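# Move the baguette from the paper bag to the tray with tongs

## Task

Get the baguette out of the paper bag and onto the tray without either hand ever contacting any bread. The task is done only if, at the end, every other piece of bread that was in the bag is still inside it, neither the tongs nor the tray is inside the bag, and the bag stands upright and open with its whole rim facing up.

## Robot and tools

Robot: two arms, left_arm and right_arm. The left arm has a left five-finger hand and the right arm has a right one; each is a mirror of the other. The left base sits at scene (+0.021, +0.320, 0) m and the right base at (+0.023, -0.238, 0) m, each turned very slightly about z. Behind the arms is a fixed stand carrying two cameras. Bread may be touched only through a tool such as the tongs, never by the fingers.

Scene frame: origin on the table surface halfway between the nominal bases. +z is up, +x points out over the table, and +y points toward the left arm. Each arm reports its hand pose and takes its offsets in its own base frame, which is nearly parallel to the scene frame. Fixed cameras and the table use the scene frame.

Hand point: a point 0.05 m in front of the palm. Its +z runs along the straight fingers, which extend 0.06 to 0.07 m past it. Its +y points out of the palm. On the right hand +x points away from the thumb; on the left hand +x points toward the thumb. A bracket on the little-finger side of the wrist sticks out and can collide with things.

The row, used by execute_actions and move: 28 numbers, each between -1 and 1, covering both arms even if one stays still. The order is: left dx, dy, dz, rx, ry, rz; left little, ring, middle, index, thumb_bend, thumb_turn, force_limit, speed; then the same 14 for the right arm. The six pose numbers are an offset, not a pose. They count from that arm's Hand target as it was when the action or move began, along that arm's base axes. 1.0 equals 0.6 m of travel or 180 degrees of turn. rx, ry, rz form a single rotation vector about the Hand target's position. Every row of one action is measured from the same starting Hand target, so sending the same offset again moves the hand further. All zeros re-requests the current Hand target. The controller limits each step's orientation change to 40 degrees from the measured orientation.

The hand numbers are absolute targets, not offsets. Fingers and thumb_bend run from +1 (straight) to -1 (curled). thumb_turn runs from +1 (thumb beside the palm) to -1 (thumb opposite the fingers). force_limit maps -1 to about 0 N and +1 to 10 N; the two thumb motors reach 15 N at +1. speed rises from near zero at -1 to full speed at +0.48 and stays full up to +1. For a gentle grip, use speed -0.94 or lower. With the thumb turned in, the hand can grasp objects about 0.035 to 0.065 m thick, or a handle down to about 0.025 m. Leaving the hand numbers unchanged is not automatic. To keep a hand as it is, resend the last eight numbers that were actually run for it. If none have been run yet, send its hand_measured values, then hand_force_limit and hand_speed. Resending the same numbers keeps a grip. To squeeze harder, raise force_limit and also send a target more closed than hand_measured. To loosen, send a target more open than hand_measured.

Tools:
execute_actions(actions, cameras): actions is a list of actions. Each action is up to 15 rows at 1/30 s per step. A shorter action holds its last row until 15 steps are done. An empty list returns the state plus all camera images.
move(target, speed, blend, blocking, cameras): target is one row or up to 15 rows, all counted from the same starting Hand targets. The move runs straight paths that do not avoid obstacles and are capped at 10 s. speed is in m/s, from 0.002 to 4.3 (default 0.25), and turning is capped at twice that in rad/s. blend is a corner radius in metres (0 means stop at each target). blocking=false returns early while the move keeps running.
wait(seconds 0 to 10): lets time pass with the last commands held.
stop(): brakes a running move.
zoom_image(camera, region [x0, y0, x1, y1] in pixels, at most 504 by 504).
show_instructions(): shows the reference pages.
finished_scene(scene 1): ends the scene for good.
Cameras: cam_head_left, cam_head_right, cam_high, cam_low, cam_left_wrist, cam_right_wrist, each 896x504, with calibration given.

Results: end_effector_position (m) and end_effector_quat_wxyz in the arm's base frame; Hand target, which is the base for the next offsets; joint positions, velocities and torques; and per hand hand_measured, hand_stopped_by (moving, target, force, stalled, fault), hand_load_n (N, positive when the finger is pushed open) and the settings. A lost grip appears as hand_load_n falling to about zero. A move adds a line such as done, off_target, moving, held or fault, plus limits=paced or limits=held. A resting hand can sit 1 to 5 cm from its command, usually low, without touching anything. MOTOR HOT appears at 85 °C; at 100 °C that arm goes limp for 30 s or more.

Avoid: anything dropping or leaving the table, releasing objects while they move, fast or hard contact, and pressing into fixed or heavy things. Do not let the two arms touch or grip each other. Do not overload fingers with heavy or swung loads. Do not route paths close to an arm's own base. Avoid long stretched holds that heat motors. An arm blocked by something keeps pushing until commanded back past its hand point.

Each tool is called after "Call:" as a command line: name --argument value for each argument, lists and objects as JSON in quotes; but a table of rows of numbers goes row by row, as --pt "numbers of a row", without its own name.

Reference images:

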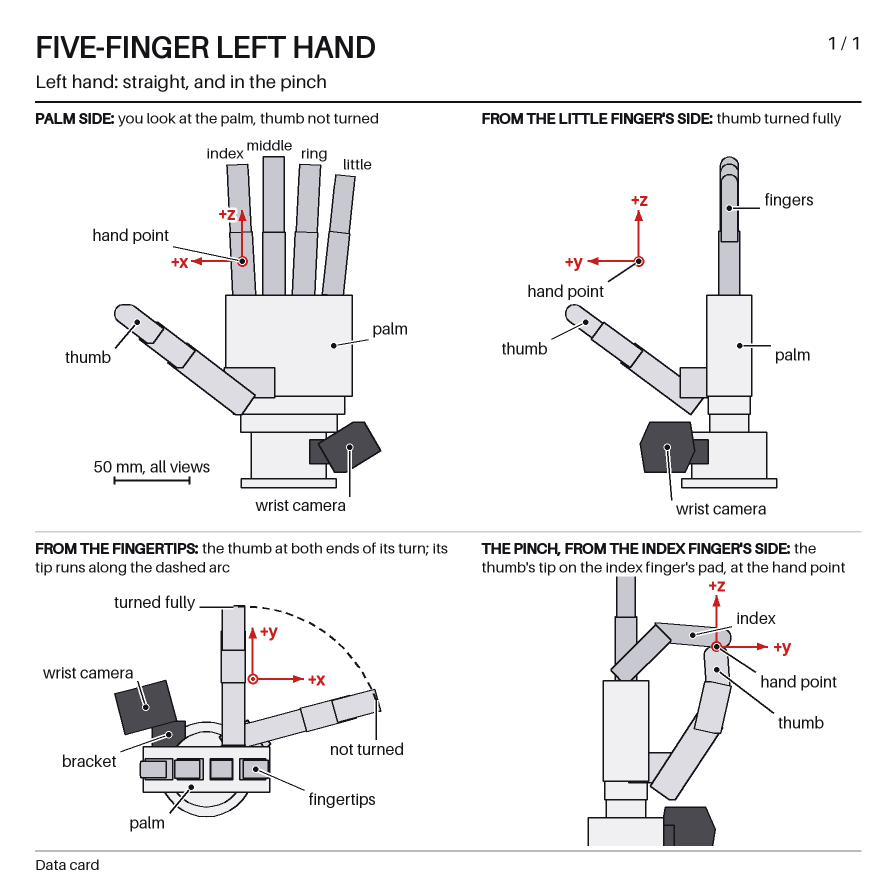

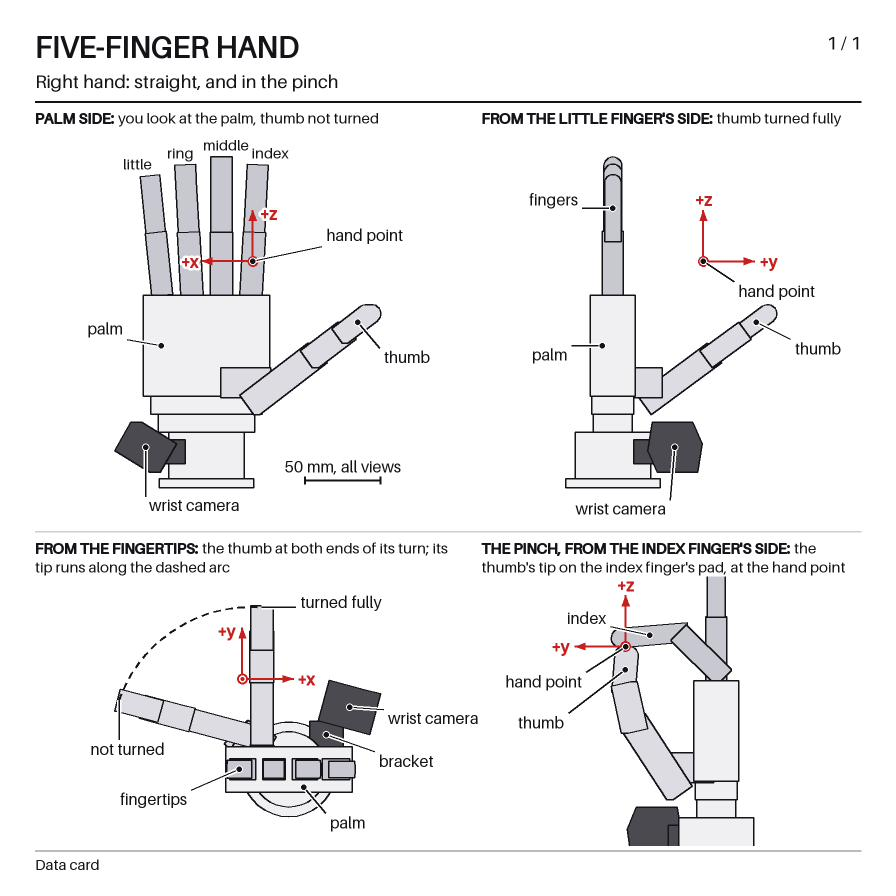

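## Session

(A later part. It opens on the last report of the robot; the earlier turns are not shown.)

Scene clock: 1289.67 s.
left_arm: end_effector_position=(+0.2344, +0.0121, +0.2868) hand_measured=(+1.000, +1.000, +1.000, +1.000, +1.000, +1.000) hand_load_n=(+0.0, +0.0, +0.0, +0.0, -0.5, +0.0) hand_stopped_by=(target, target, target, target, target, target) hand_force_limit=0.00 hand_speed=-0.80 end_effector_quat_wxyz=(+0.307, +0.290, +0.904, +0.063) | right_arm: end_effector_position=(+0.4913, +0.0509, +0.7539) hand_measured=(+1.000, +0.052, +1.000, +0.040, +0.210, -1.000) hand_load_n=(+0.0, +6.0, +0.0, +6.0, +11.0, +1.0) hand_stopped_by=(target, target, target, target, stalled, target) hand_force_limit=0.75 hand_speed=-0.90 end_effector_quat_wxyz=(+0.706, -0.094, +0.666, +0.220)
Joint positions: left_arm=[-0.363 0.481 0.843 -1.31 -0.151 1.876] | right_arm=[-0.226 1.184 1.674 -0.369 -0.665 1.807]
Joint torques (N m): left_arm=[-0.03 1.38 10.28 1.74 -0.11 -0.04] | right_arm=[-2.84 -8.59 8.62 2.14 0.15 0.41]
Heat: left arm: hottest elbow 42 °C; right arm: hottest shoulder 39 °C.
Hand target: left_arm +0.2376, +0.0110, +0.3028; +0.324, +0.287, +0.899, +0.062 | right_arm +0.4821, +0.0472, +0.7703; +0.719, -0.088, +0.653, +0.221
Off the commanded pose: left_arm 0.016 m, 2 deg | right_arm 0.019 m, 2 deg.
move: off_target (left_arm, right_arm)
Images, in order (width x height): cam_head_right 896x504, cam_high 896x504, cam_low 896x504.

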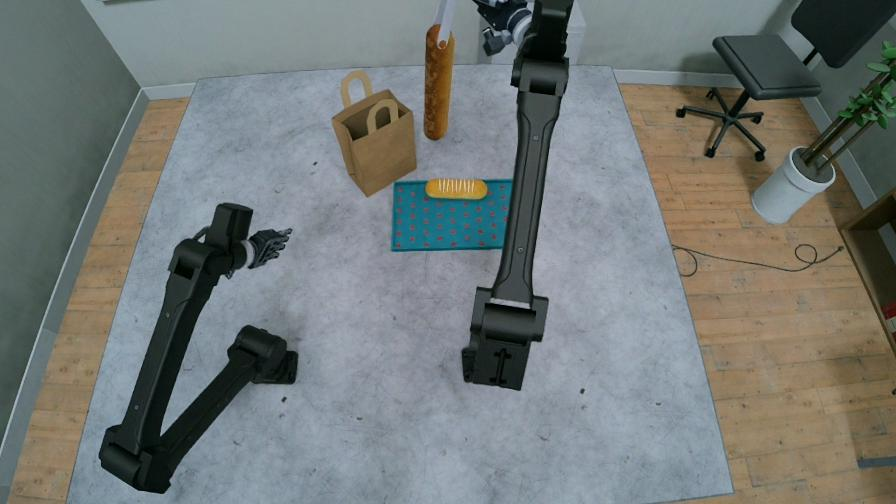

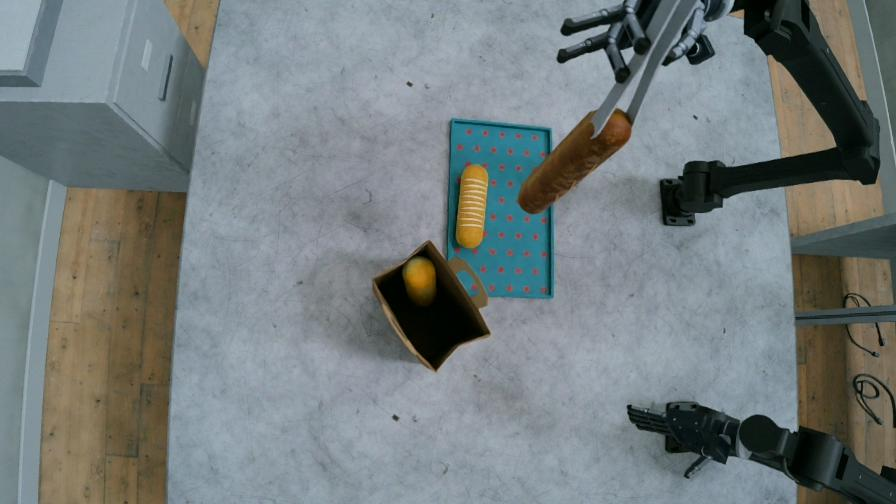

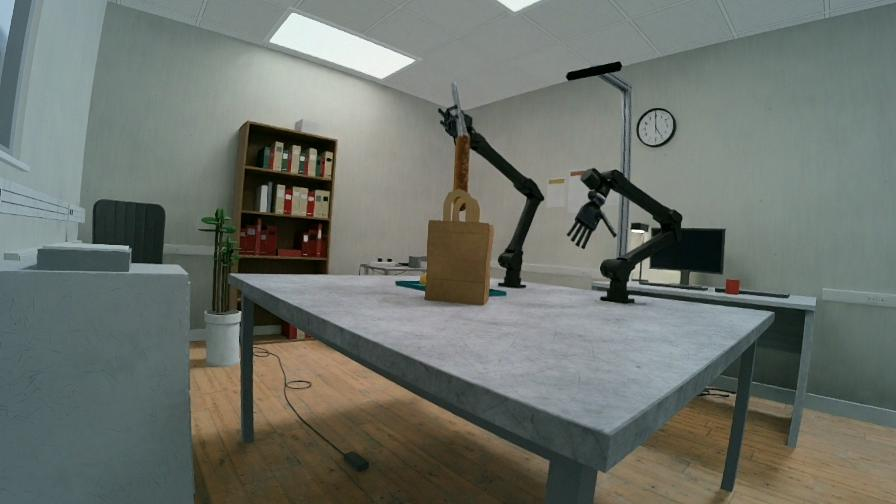

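Call:
move --target '[0,0,0,0,0,0,1,1,1,1,1,1,0,-0.8, -0.128,0.117,-0.2,0,0,-0.0611,1,0.05,1,0.04,0.2,-1,0.75,-0.9]' --speed 0.12 --cameras '["cam_high","cam_low","cam_head_right","cam_head_left"]'

Call:
zoom_image --camera "cam_high" --region '[430, 60, 670, 300]'

Call:
zoom_image --camera "cam_low" --region '[400, 80, 560, 300]'

Scene clock: 1295.30 s.
left_arm: end_effector_position=(+0.2344, +0.0121, +0.2868) hand_measured=(+1.000, +1.000, +1.000, +1.000, +1.000, +1.000) hand_load_n=(+0.0, +0.0, +0.0, -0.5, -0.5, +0.0) hand_stopped_by=(target, target, target, target, target, target) hand_force_limit=0.00 hand_speed=-0.80 end_effector_quat_wxyz=(+0.307, +0.290, +0.904, +0.063) | right_arm: end_effector_position=(+0.4186, +0.1149, +0.6284) hand_measured=(+1.000, +0.052, +1.000, +0.040, +0.210, -1.000) hand_load_n=(+0.0, +6.0, +0.0, +6.0, +11.0, +1.0) hand_stopped_by=(target, target, target, target, stalled, target) hand_force_limit=0.75 hand_speed=-0.90 end_effector_quat_wxyz=(+0.717, -0.021, +0.681, +0.148)
Joint positions: left_arm=[-0.363 0.481 0.843 -1.31 -0.151 1.876] | right_arm=[0.076 0.806 1.119 -0.239 -0.158 1.756]
Joint torques (N m): left_arm=[0.09 1.38 10.26 1.73 -0.11 -0.04] | right_arm=[-1.32 -4.66 9.44 2.66 0.1 0.1]
Heat: left arm: hottest elbow 42 °C; right arm: hottest shoulder 38 °C.
Hand target: left_arm +0.2376, +0.0110, +0.3028; +0.324, +0.287, +0.899, +0.062 | right_arm +0.4053, +0.1173, +0.6503; +0.736, -0.025, +0.659, +0.152
Off the commanded pose: left_arm 0.016 m, 2 deg | right_arm 0.026 m, 3 deg.
move: off_target (left_arm, right_arm)
Images, in order (width x height): cam_head_left 896x504, cam_head_right 896x504, cam_high 896x504, cam_low 896x504.

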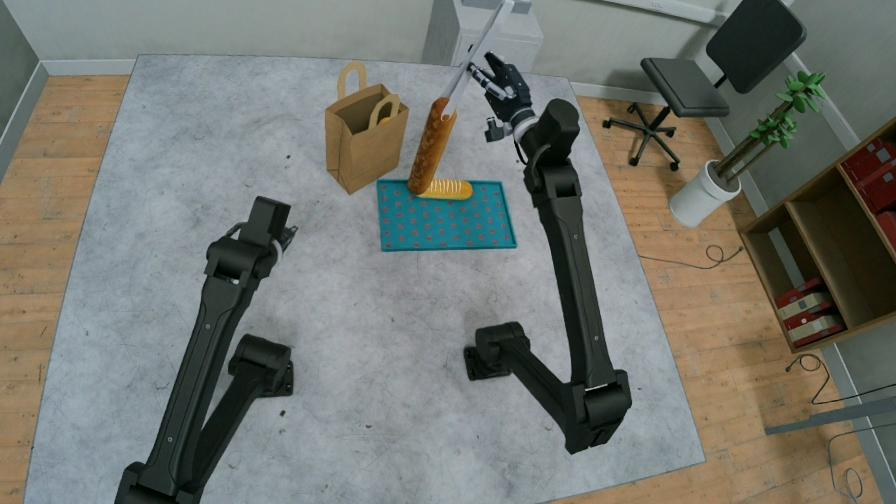

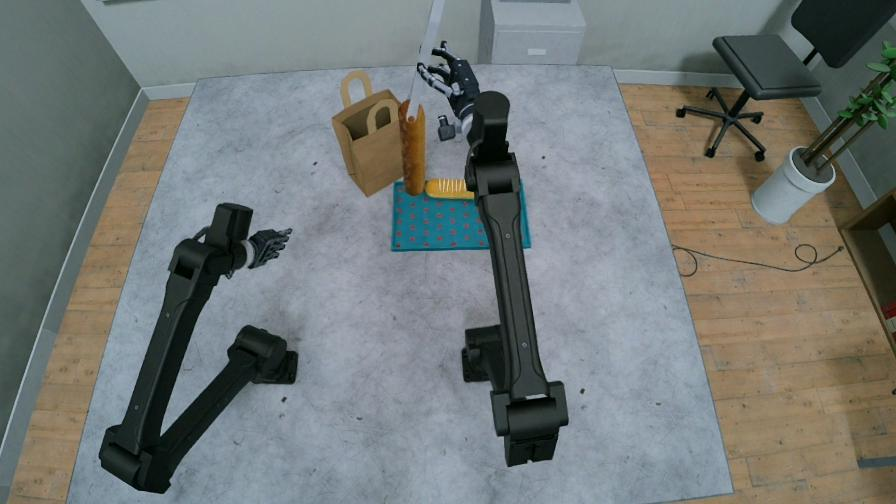

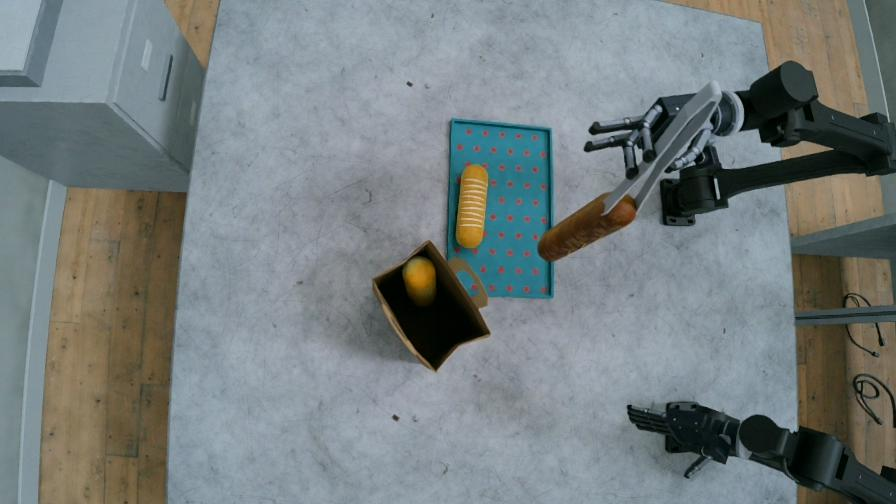

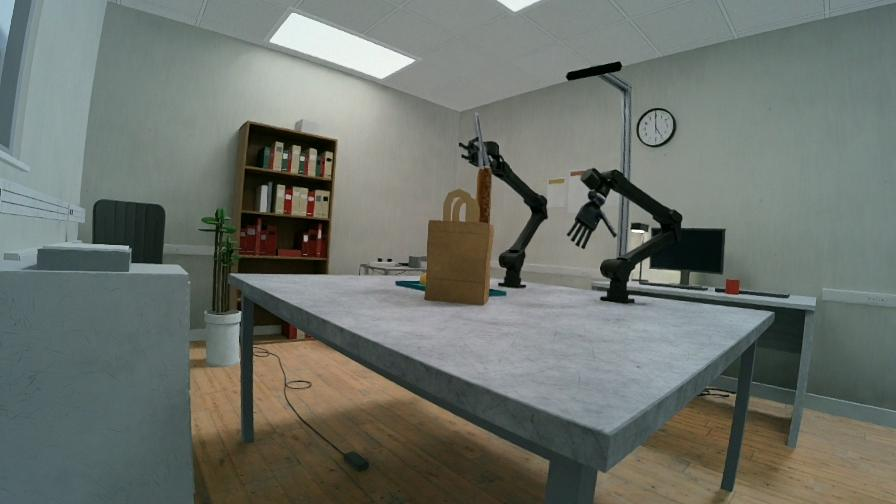

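Scaled by 2.100 from the camera's 896x504 image, which has a finer 1280x720 frame.

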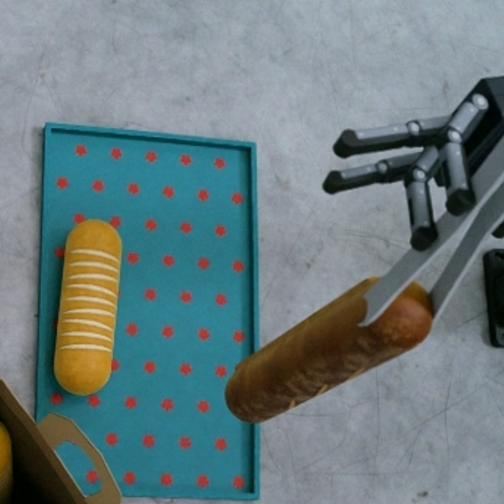

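Scaled by 2.291 from the camera's 896x504 image, which has a finer 1280x720 frame.

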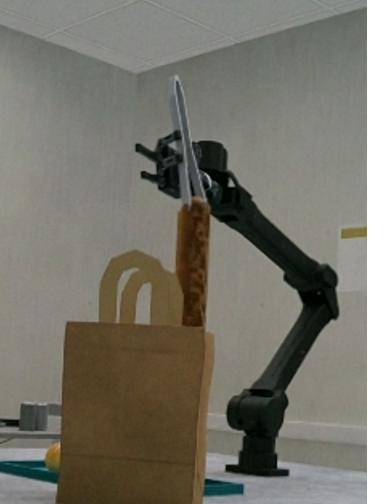

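Call:
move --target '[0,0,0,0,0,0,1,1,1,1,1,1,0,-0.8, -0.005,0.017,-0.2,0,0,-0.0667,1,0.05,1,0.04,0.2,-1,0.75,-0.9]' --speed 0.12 --cameras '["cam_high","cam_low","cam_head_right"]'

Call:
zoom_image --camera "cam_high" --region '[430, 60, 670, 300]'

Call:
zoom_image --camera "cam_low" --region '[400, 120, 560, 300]'

Call:
zoom_image --camera "cam_head_right" --region '[350, 30, 550, 270]'

Scene clock: 1314.40 s.
left_arm: end_effector_position=(+0.2344, +0.0121, +0.2868) hand_measured=(+1.000, +1.000, +1.000, +1.000, +1.000, +1.000) hand_load_n=(+0.0, +0.0, +0.0, +0.0, +0.0, +0.0) hand_stopped_by=(target, target, target, target, target, target) hand_force_limit=0.00 hand_speed=-0.80 end_effector_quat_wxyz=(+0.307, +0.290, +0.904, +0.063) | right_arm: end_effector_position=(+0.4126, +0.1269, +0.5053) hand_measured=(+1.000, +0.052, +1.000, +0.040, +0.210, -1.000) hand_load_n=(+0.0, +6.0, +0.0, +6.0, +11.0, +1.0) hand_stopped_by=(target, target, target, target, stalled, target) hand_force_limit=0.75 hand_speed=-0.90 end_effector_quat_wxyz=(+0.729, +0.042, +0.681, +0.064)
Joint positions: left_arm=[-0.363 0.481 0.843 -1.31 -0.151 1.876] | right_arm=[0.293 0.705 0.756 0.022 0.266 1.701]
Joint torques (N m): left_arm=[0.03 1.38 10.26 1.74 -0.11 -0.04] | right_arm=[-1.14 -3.9 10.07 2.69 0.08 0.09]
Heat: left arm: hottest elbow 42 °C; right arm: hottest shoulder 37 °C.
Hand target: left_arm +0.2376, +0.0110, +0.3028; +0.324, +0.287, +0.899, +0.062 | right_arm +0.4023, +0.1275, +0.5303; +0.748, +0.044, +0.658, +0.074
Off the commanded pose: left_arm 0.016 m, 2 deg | right_arm 0.027 m, 4 deg.
move: off_target (left_arm, right_arm)
Images, in order (width x height): cam_head_right 896x504, cam_high 896x504, cam_low 896x504.

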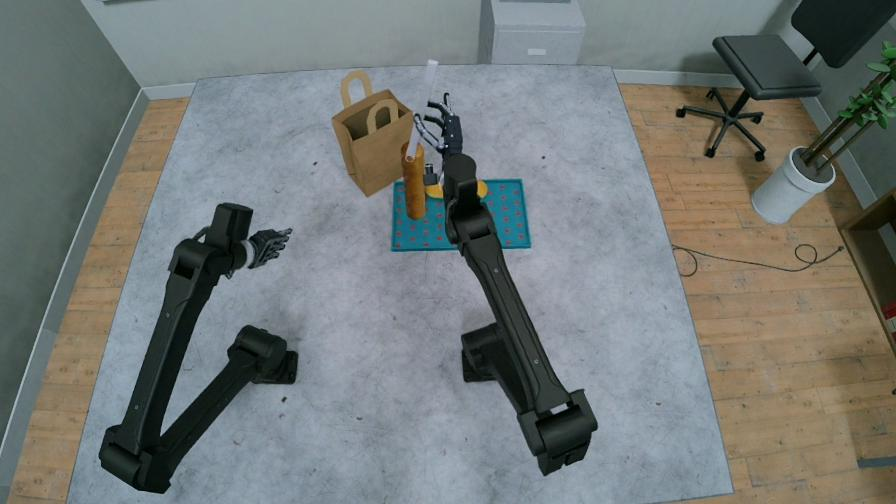

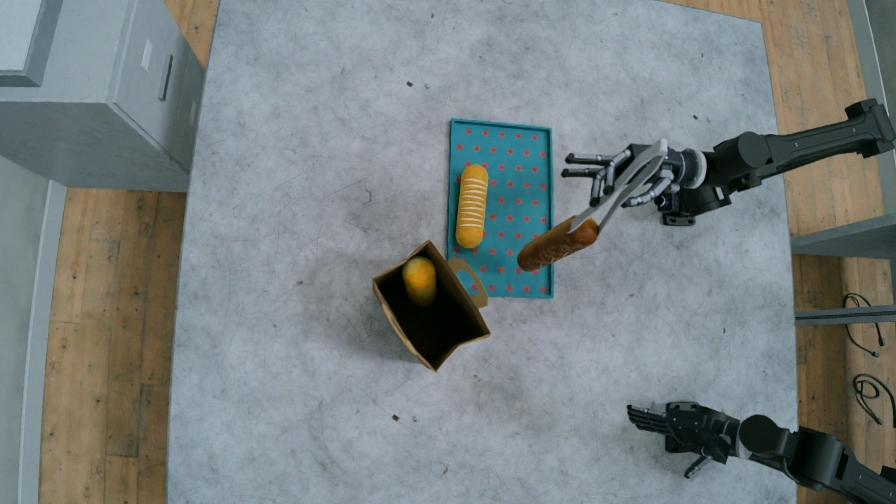

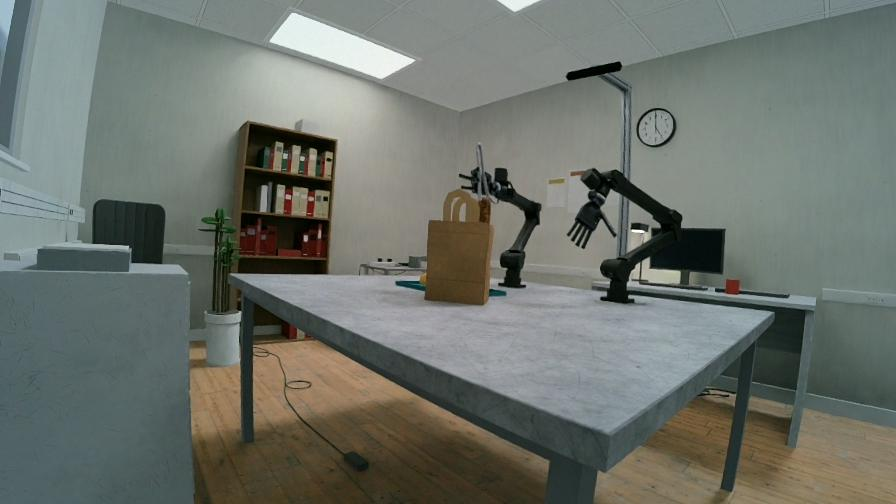

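Scaled by 2.100 from the camera's 896x504 image, which has a finer 1280x720 frame.

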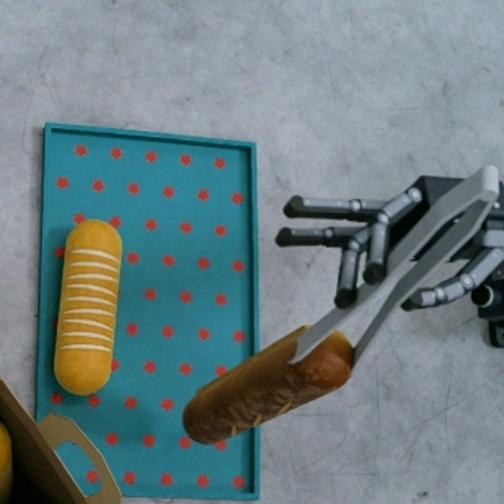

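Scaled by 2.800 from the camera's 896x504 image, which has a finer 1280x720 frame.

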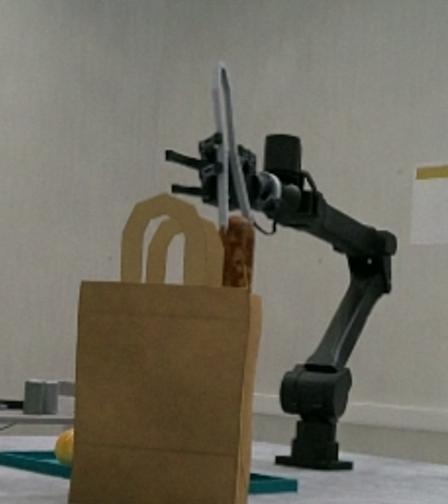

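Scaled by 2.100 from the camera's 896x504 image, which has a finer 1280x720 frame.

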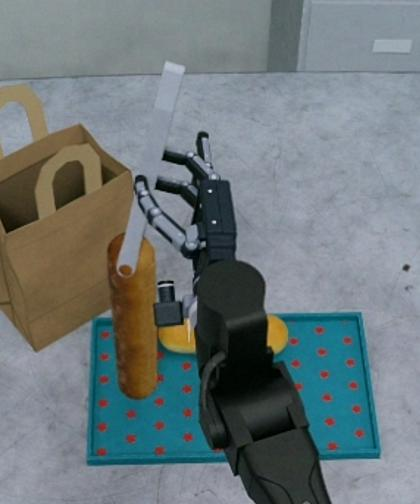

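Call:
zoom_image --camera "cam_high" --region '[550, 120, 690, 260]'

Call:
execute_actions --actions '[]' --cameras '["cam_right_wrist"]'

Scaled by 3.600 from the camera's 896x504 image, which has a finer 1280x720 frame.

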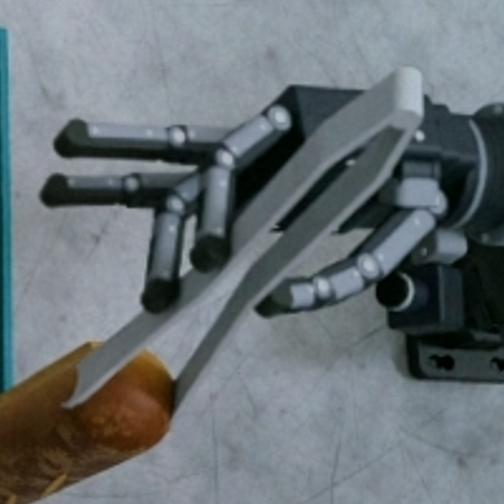

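Scene clock: 1328.00 s.
left_arm: end_effector_position=(+0.2344, +0.0121, +0.2868) hand_measured=(+1.000, +1.000, +1.000, +1.000, +1.000, +1.000) hand_load_n=(+0.0, +0.0, +0.0, +0.0, +0.0, +0.0) hand_stopped_by=(target, target, target, target, target, target) hand_force_limit=0.00 hand_speed=-0.80 end_effector_quat_wxyz=(+0.307, +0.290, +0.904, +0.063) | right_arm: end_effector_position=(+0.4126, +0.1270, +0.5052) hand_measured=(+1.000, +0.052, +1.000, +0.040, +0.210, -1.000) hand_load_n=(+0.0, +6.0, +0.0, +6.5, +11.0, +1.0) hand_stopped_by=(target, target, target, target, stalled, target) hand_force_limit=0.75 hand_speed=-0.90 end_effector_quat_wxyz=(+0.729, +0.041, +0.681, +0.064)
Joint positions: left_arm=[-0.363 0.481 0.843 -1.31 -0.151 1.876] | right_arm=[0.293 0.705 0.756 0.022 0.266 1.7]
Joint velocities: within noise
Joint torques (N m): left_arm=[0.09 1.38 10.28 1.72 -0.11 -0.05] | right_arm=[-1.26 -3.9 9.92 2.67 0.07 0.08]
Heat: left arm: hottest elbow 42 °C; right arm: hottest elbow 38 °C.
Hand target: left_arm +0.2376, +0.0110, +0.3028; +0.324, +0.287, +0.899, +0.062 | right_arm +0.4023, +0.1275, +0.5303; +0.748, +0.044, +0.658, +0.074
Off the commanded pose: left_arm 0.016 m, 2 deg | right_arm 0.027 m, 4 deg.
camera_calibration:
cam_right_wrist: T_world_to_cam=[[0.00550472, 0.997118, -0.0756638, -0.0868505], [-0.550934, 0.0661697, 0.831921, -0.200096], [0.83453, 0.0371063, 0.549711, -0.509908], [0, 0, 0, 1]] pos_world=[0.315772, 0.118761, 0.440194]
Images, in order (width x height): cam_right_wrist 896x504.

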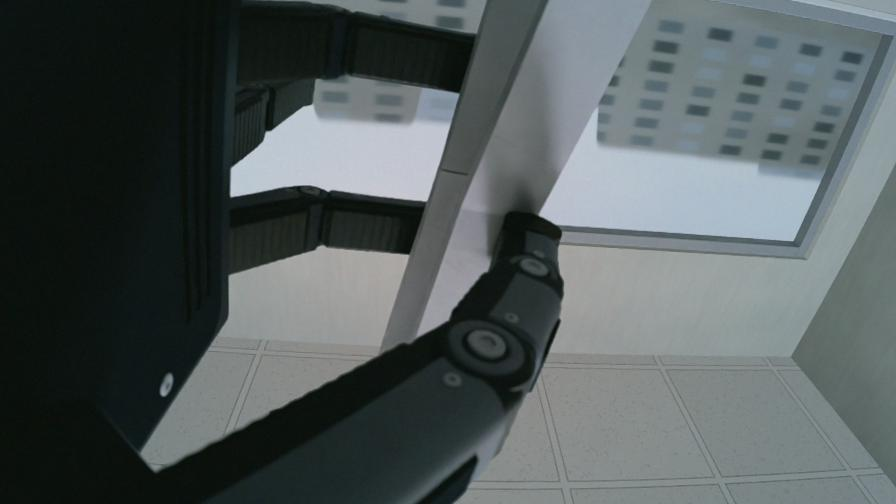

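Call:
move --pt "0 0 0 0 0 0 1 1 1 1 1 1 0 -0.8 0 0 -0.045 0 0 0 1 0.05 1 0.04 0.2 -1 0.75 -0.9" --pt "0 0 0 0 0 0 1 1 1 1 1 1 0 -0.8 -0.004 -0.138 -0.073 0 0 0 1 0.05 1 0.04 0.2 -1 0.75 -0.9" --pt "0 0 0 0 0 0 1 1 1 1 1 1 0 -0.8 -0.009 -0.282 -0.156 0 0 0 1 0.05 1 0.04 0.2 -1 0.75 -0.9" --speed 0.08 --blend 0.01 --cameras '["cam_high","cam_low","cam_head_right"]'

Call:
zoom_image --camera "cam_high" --region '[430, 60, 670, 300]'

Call:
zoom_image --camera "cam_head_right" --region '[350, 30, 590, 270]'

Scene clock: 1353.73 s.
left_arm: end_effector_position=(+0.2344, +0.0121, +0.2868) hand_measured=(+1.000, +1.000, +1.000, +1.000, +1.000, +1.000) hand_load_n=(+0.0, +0.0, +0.0, +0.0, +0.0, +0.0) hand_stopped_by=(target, target, target, target, target, target) hand_force_limit=0.00 hand_speed=-0.80 end_effector_quat_wxyz=(+0.307, +0.290, +0.904, +0.063) | right_arm: end_effector_position=(+0.3961, -0.0381, +0.4346) hand_measured=(+1.000, +0.052, +1.000, +0.040, +0.210, -1.000) hand_load_n=(+0.0, +4.5, +0.0, +7.5, +11.0, +3.0) hand_stopped_by=(target, target, target, target, stalled, target) hand_force_limit=0.75 hand_speed=-0.90 end_effector_quat_wxyz=(+0.745, +0.041, +0.662, +0.073)
Joint positions: left_arm=[-0.363 0.481 0.843 -1.31 -0.151 1.876] | right_arm=[-0.44 0.726 0.539 0.323 -0.472 1.793]
Joint torques (N m): left_arm=[0.03 1.32 10.25 1.74 -0.1 -0.04] | right_arm=[-2.78 -1.73 8.68 2.13 -0.07 0.17]
Heat: left arm: hottest elbow 42 °C; right arm: hottest elbow 39 °C.
Hand target: left_arm +0.2376, +0.0110, +0.3028; +0.324, +0.287, +0.899, +0.062 | right_arm +0.3969, -0.0417, +0.4368; +0.748, +0.044, +0.658, +0.074
Off the commanded pose: left_arm 0.016 m, 2 deg | right_arm 0.004 m, 1 deg.
move: off_target (left_arm)
Images, in order (width x height): cam_head_right 896x504, cam_high 896x504, cam_low 896x504.

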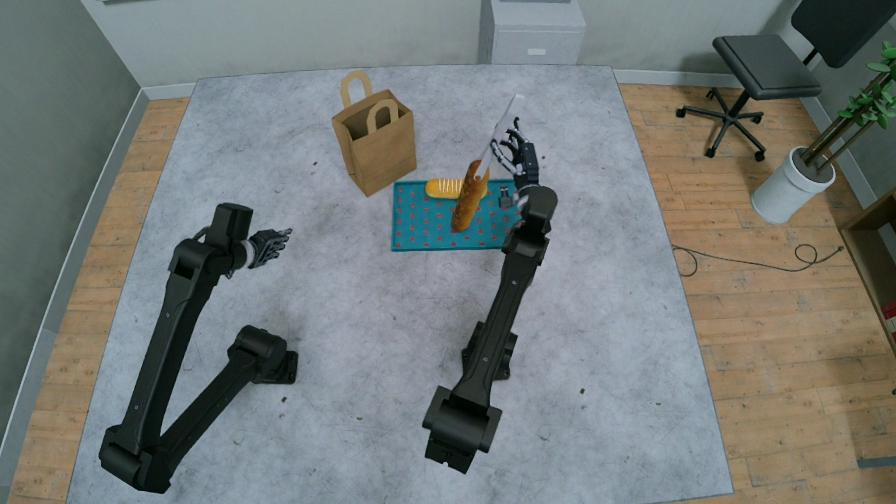

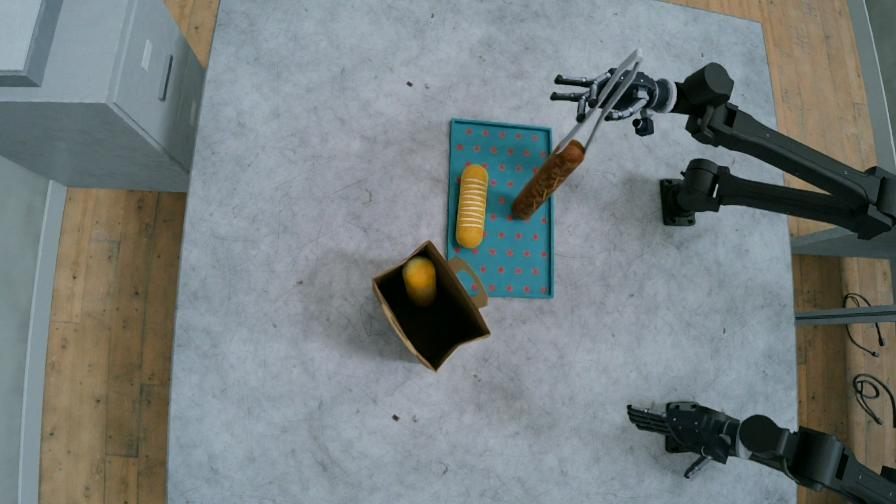

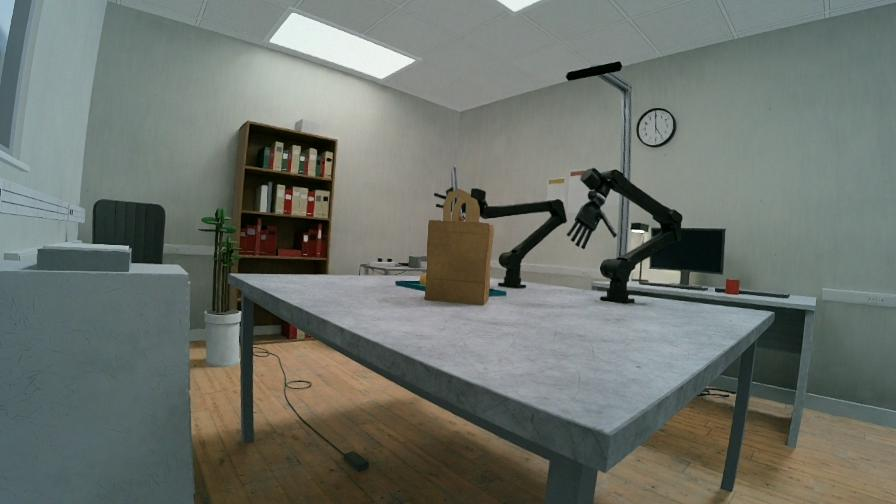

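Scaled by 2.100 from the camera's 896x504 image, which has a finer 1280x720 frame.

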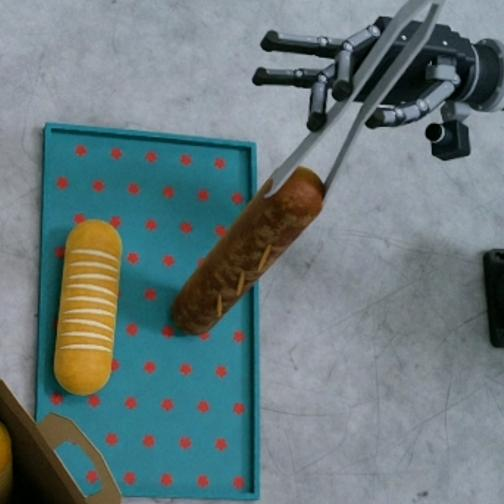

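Scaled by 2.100 from the camera's 896x504 image, which has a finer 1280x720 frame.

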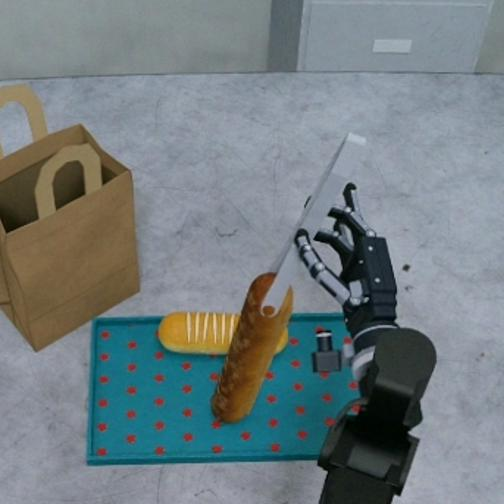

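Call:
move --pt "0 0 0 0 0 0 1 1 1 1 1 1 0 -0.8 0.007 0.222 0.067 0 0 0 1 0.05 1 0.04 0.2 -1 0.75 -0.9" --pt "0 0 0 0 0 0 1 1 1 1 1 1 0 -0.8 0.006 0.18 0.013 0 0 0 1 0.05 1 0.04 0.2 -1 0.75 -0.9" --pt "0 0 0 0 0 0 1 1 1 1 1 1 0 -0.8 0.001 0.041 -0.041 0 0 0 1 0.05 1 0.04 0.2 -1 0.75 -0.9" --pt "0 0 0 0 0 0 1 1 1 1 1 1 0 -0.8 -0.003 -0.085 -0.147 0 0 0 1 0.05 1 0.04 0.2 -1 0.75 -0.9" --speed 0.08 --blend 0.01 --cameras '["cam_high","cam_low","cam_head_right"]'

Call:
zoom_image --camera "cam_high" --region '[430, 60, 670, 300]'

Call:
zoom_image --camera "cam_head_right" --region '[350, 30, 590, 270]'

Scene clock: 1375.43 s.
left_arm: end_effector_position=(+0.2344, +0.0121, +0.2868) hand_measured=(+1.000, +1.000, +1.000, +1.000, +1.000, +1.000) hand_load_n=(+0.0, +0.0, +0.0, +0.5, +0.0, +0.0) hand_stopped_by=(target, target, target, target, target, target) hand_force_limit=0.00 hand_speed=-0.80 end_effector_quat_wxyz=(+0.307, +0.290, +0.904, +0.063) | right_arm: end_effector_position=(+0.3905, -0.0959, +0.3787) hand_measured=(+1.000, +0.052, +1.000, +0.042, +0.210, -1.000) hand_load_n=(+0.0, +7.0, +0.0, +8.5, +12.0, +5.0) hand_stopped_by=(target, target, target, target, stalled, target) hand_force_limit=0.75 hand_speed=-0.90 end_effector_quat_wxyz=(+0.768, +0.042, +0.636, +0.063)
Joint positions: left_arm=[-0.363 0.481 0.843 -1.31 -0.151 1.876] | right_arm=[-0.635 0.948 0.423 0.761 -0.637 1.861]
Joint torques (N m): left_arm=[-0.03 1.32 10.26 1.77 -0.11 -0.04] | right_arm=[-1.61 -1.32 5.19 0.49 -0.59 -0.19]
Heat: left arm: hottest elbow 42 °C; right arm: hottest elbow 38 °C.
Hand target: left_arm +0.2376, +0.0110, +0.3028; +0.324, +0.287, +0.899, +0.062 | right_arm +0.3951, -0.0926, +0.3484; +0.748, +0.044, +0.658, +0.074
Off the commanded pose: left_arm 0.016 m, 2 deg | right_arm 0.031 m, 4 deg.
move: off_target (left_arm, right_arm)
Images, in order (width x height): cam_head_right 896x504, cam_high 896x504, cam_low 896x504.

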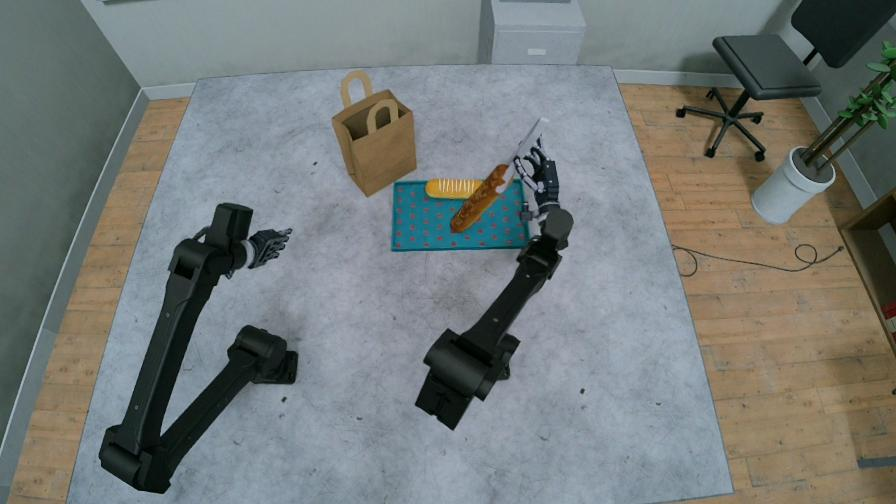

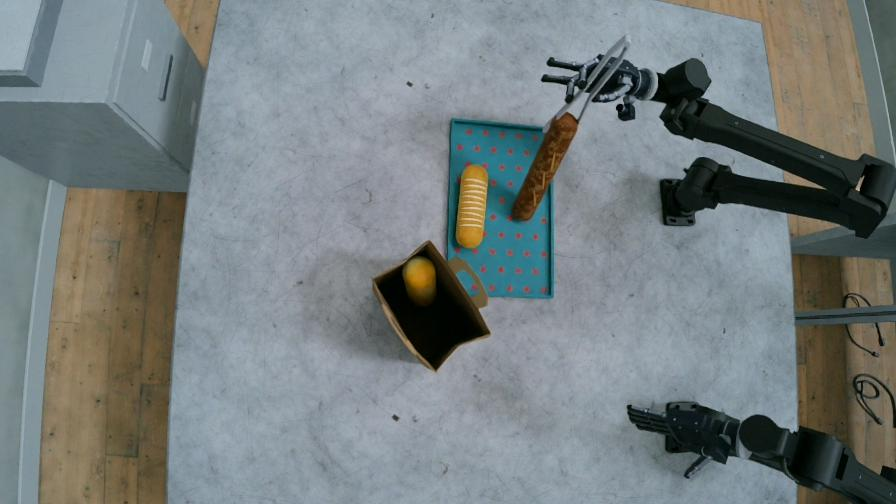

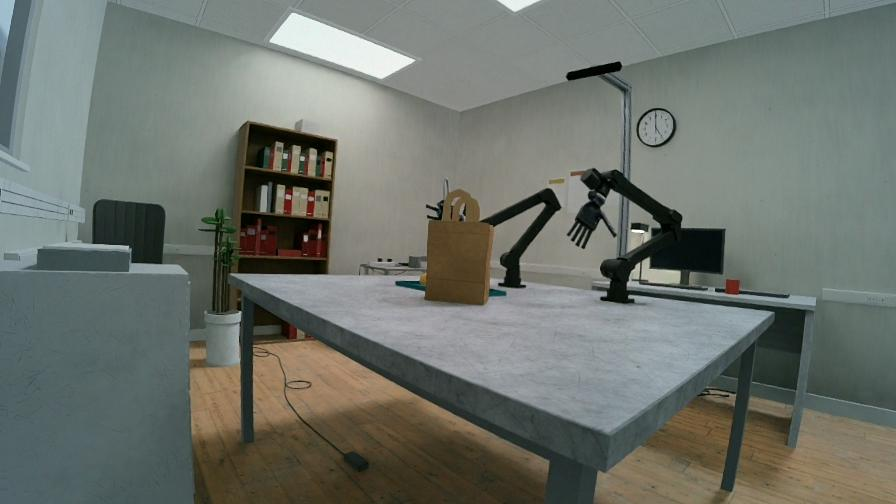

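Scaled by 2.100 from the camera's 896x504 image, which has a finer 1280x720 frame.

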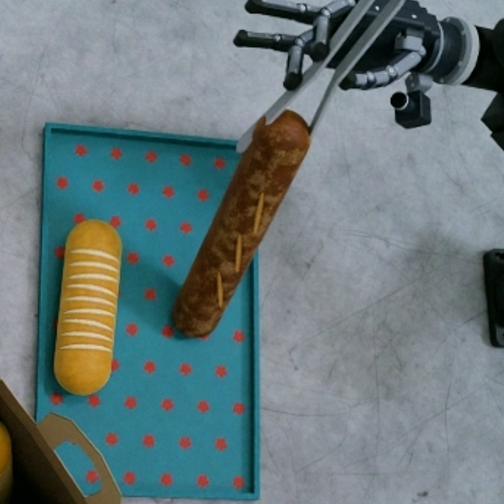

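Scaled by 2.100 from the camera's 896x504 image, which has a finer 1280x720 frame.

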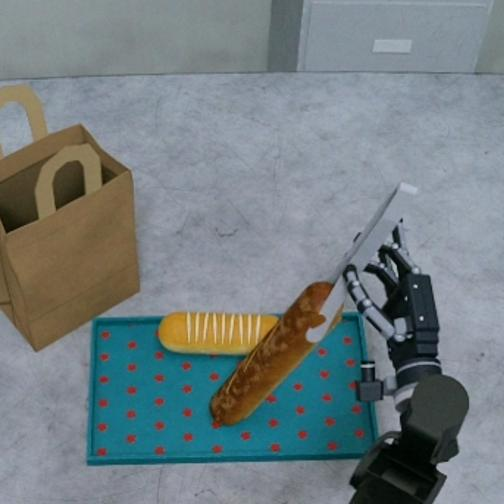

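Call:
move --pt "0 0 0 0 0 0 1 1 1 1 1 1 0 -0.8 0 0 0.194 0 0 0 1 0.05 1 0.04 0.2 -1 0.75 -0.9" --pt "0 0 0 0 0 0 1 1 1 1 1 1 0 -0.8 0.008 0.304 0.161 -0.2222 0 0 1 0.05 1 0.04 0.2 -1 0.75 -0.9" --speed 0.12 --blend 0.02 --cameras '["cam_high","cam_low","cam_head_right"]'

Call:
zoom_image --camera "cam_high" --region '[430, 60, 670, 300]'

Call:
zoom_image --camera "cam_head_right" --region '[350, 30, 590, 270]'

Scene clock: 1421.30 s.
left_arm: end_effector_position=(+0.2344, +0.0121, +0.2868) hand_measured=(+1.000, +1.000, +1.000, +1.000, +1.000, +1.000) hand_load_n=(+0.0, +0.0, +0.0, +0.0, +0.0, +0.0) hand_stopped_by=(target, target, target, target, target, target) hand_force_limit=0.00 hand_speed=-0.80 end_effector_quat_wxyz=(+0.307, +0.290, +0.904, +0.063) | right_arm: end_effector_position=(+0.4020, +0.0869, +0.4072) hand_measured=(+1.000, +0.052, +1.000, +0.042, +0.210, -1.000) hand_load_n=(+0.0, +6.0, +0.0, +8.0, +12.5, +3.0) hand_stopped_by=(target, target, target, target, stalled, target) hand_force_limit=0.75 hand_speed=-0.90 end_effector_quat_wxyz=(+0.699, -0.211, +0.668, -0.143)
Joint positions: left_arm=[-0.363 0.481 0.843 -1.31 -0.151 1.876] | right_arm=[0.001 0.644 0.624 0.038 -0.102 1.065]
Joint torques (N m): left_arm=[0.03 1.38 10.29 1.77 -0.11 -0.04] | right_arm=[-1.38 -2.55 13.34 1.2 0.14 -0.17]
Heat: left arm: hottest elbow 42 °C; right arm: hottest elbow 35 °C.
Hand target: left_arm +0.2376, +0.0110, +0.3028; +0.324, +0.287, +0.899, +0.062 | right_arm +0.3999, +0.0897, +0.4453; +0.718, -0.214, +0.643, -0.156
Off the commanded pose: left_arm 0.016 m, 2 deg | right_arm 0.038 m, 4 deg.
move: off_target (left_arm, right_arm)
Images, in order (width x height): cam_head_right 896x504, cam_high 896x504, cam_low 896x504.

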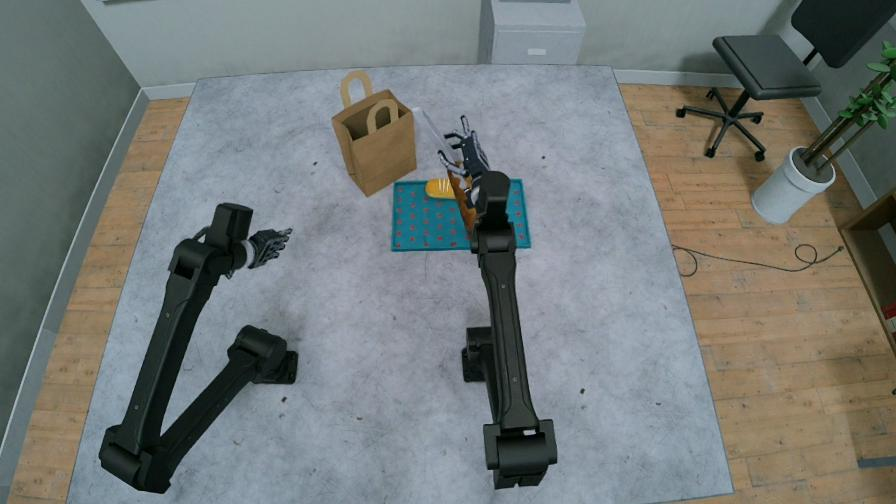

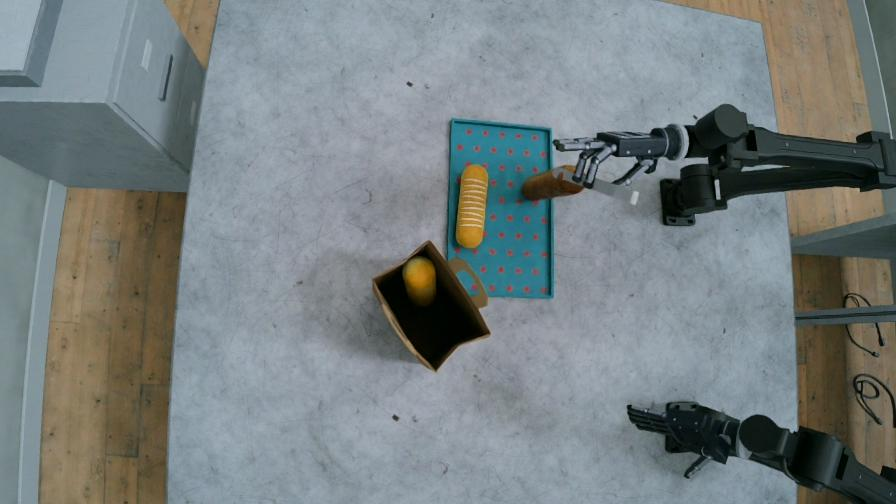

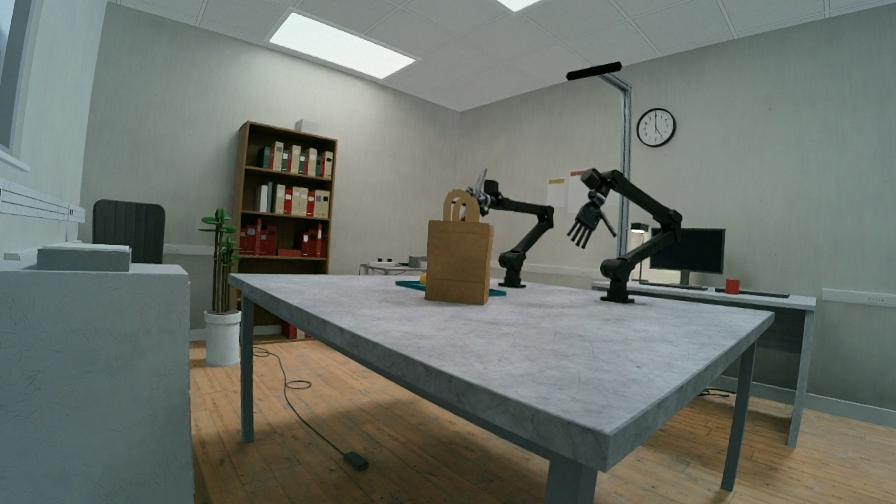

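Scaled by 2.100 from the camera's 896x504 image, which has a finer 1280x720 frame.

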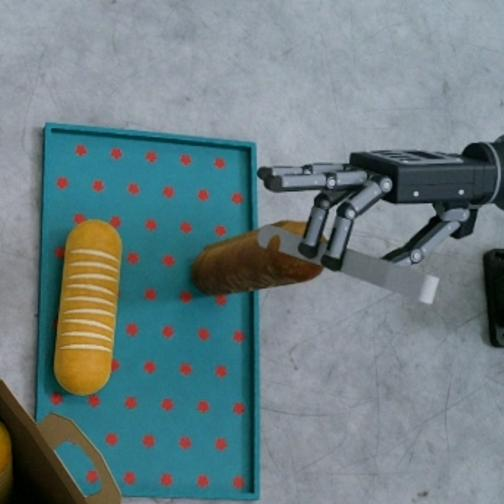

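Scaled by 2.100 from the camera's 896x504 image, which has a finer 1280x720 frame.

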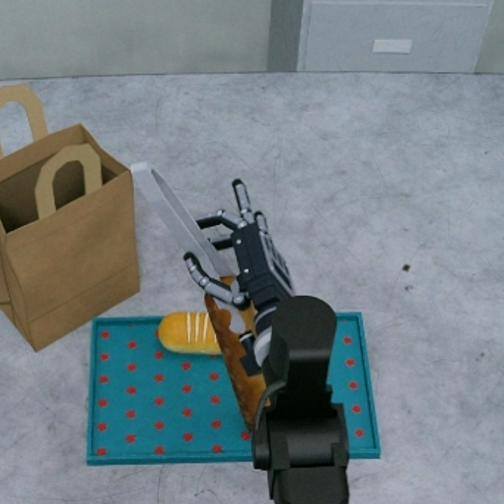

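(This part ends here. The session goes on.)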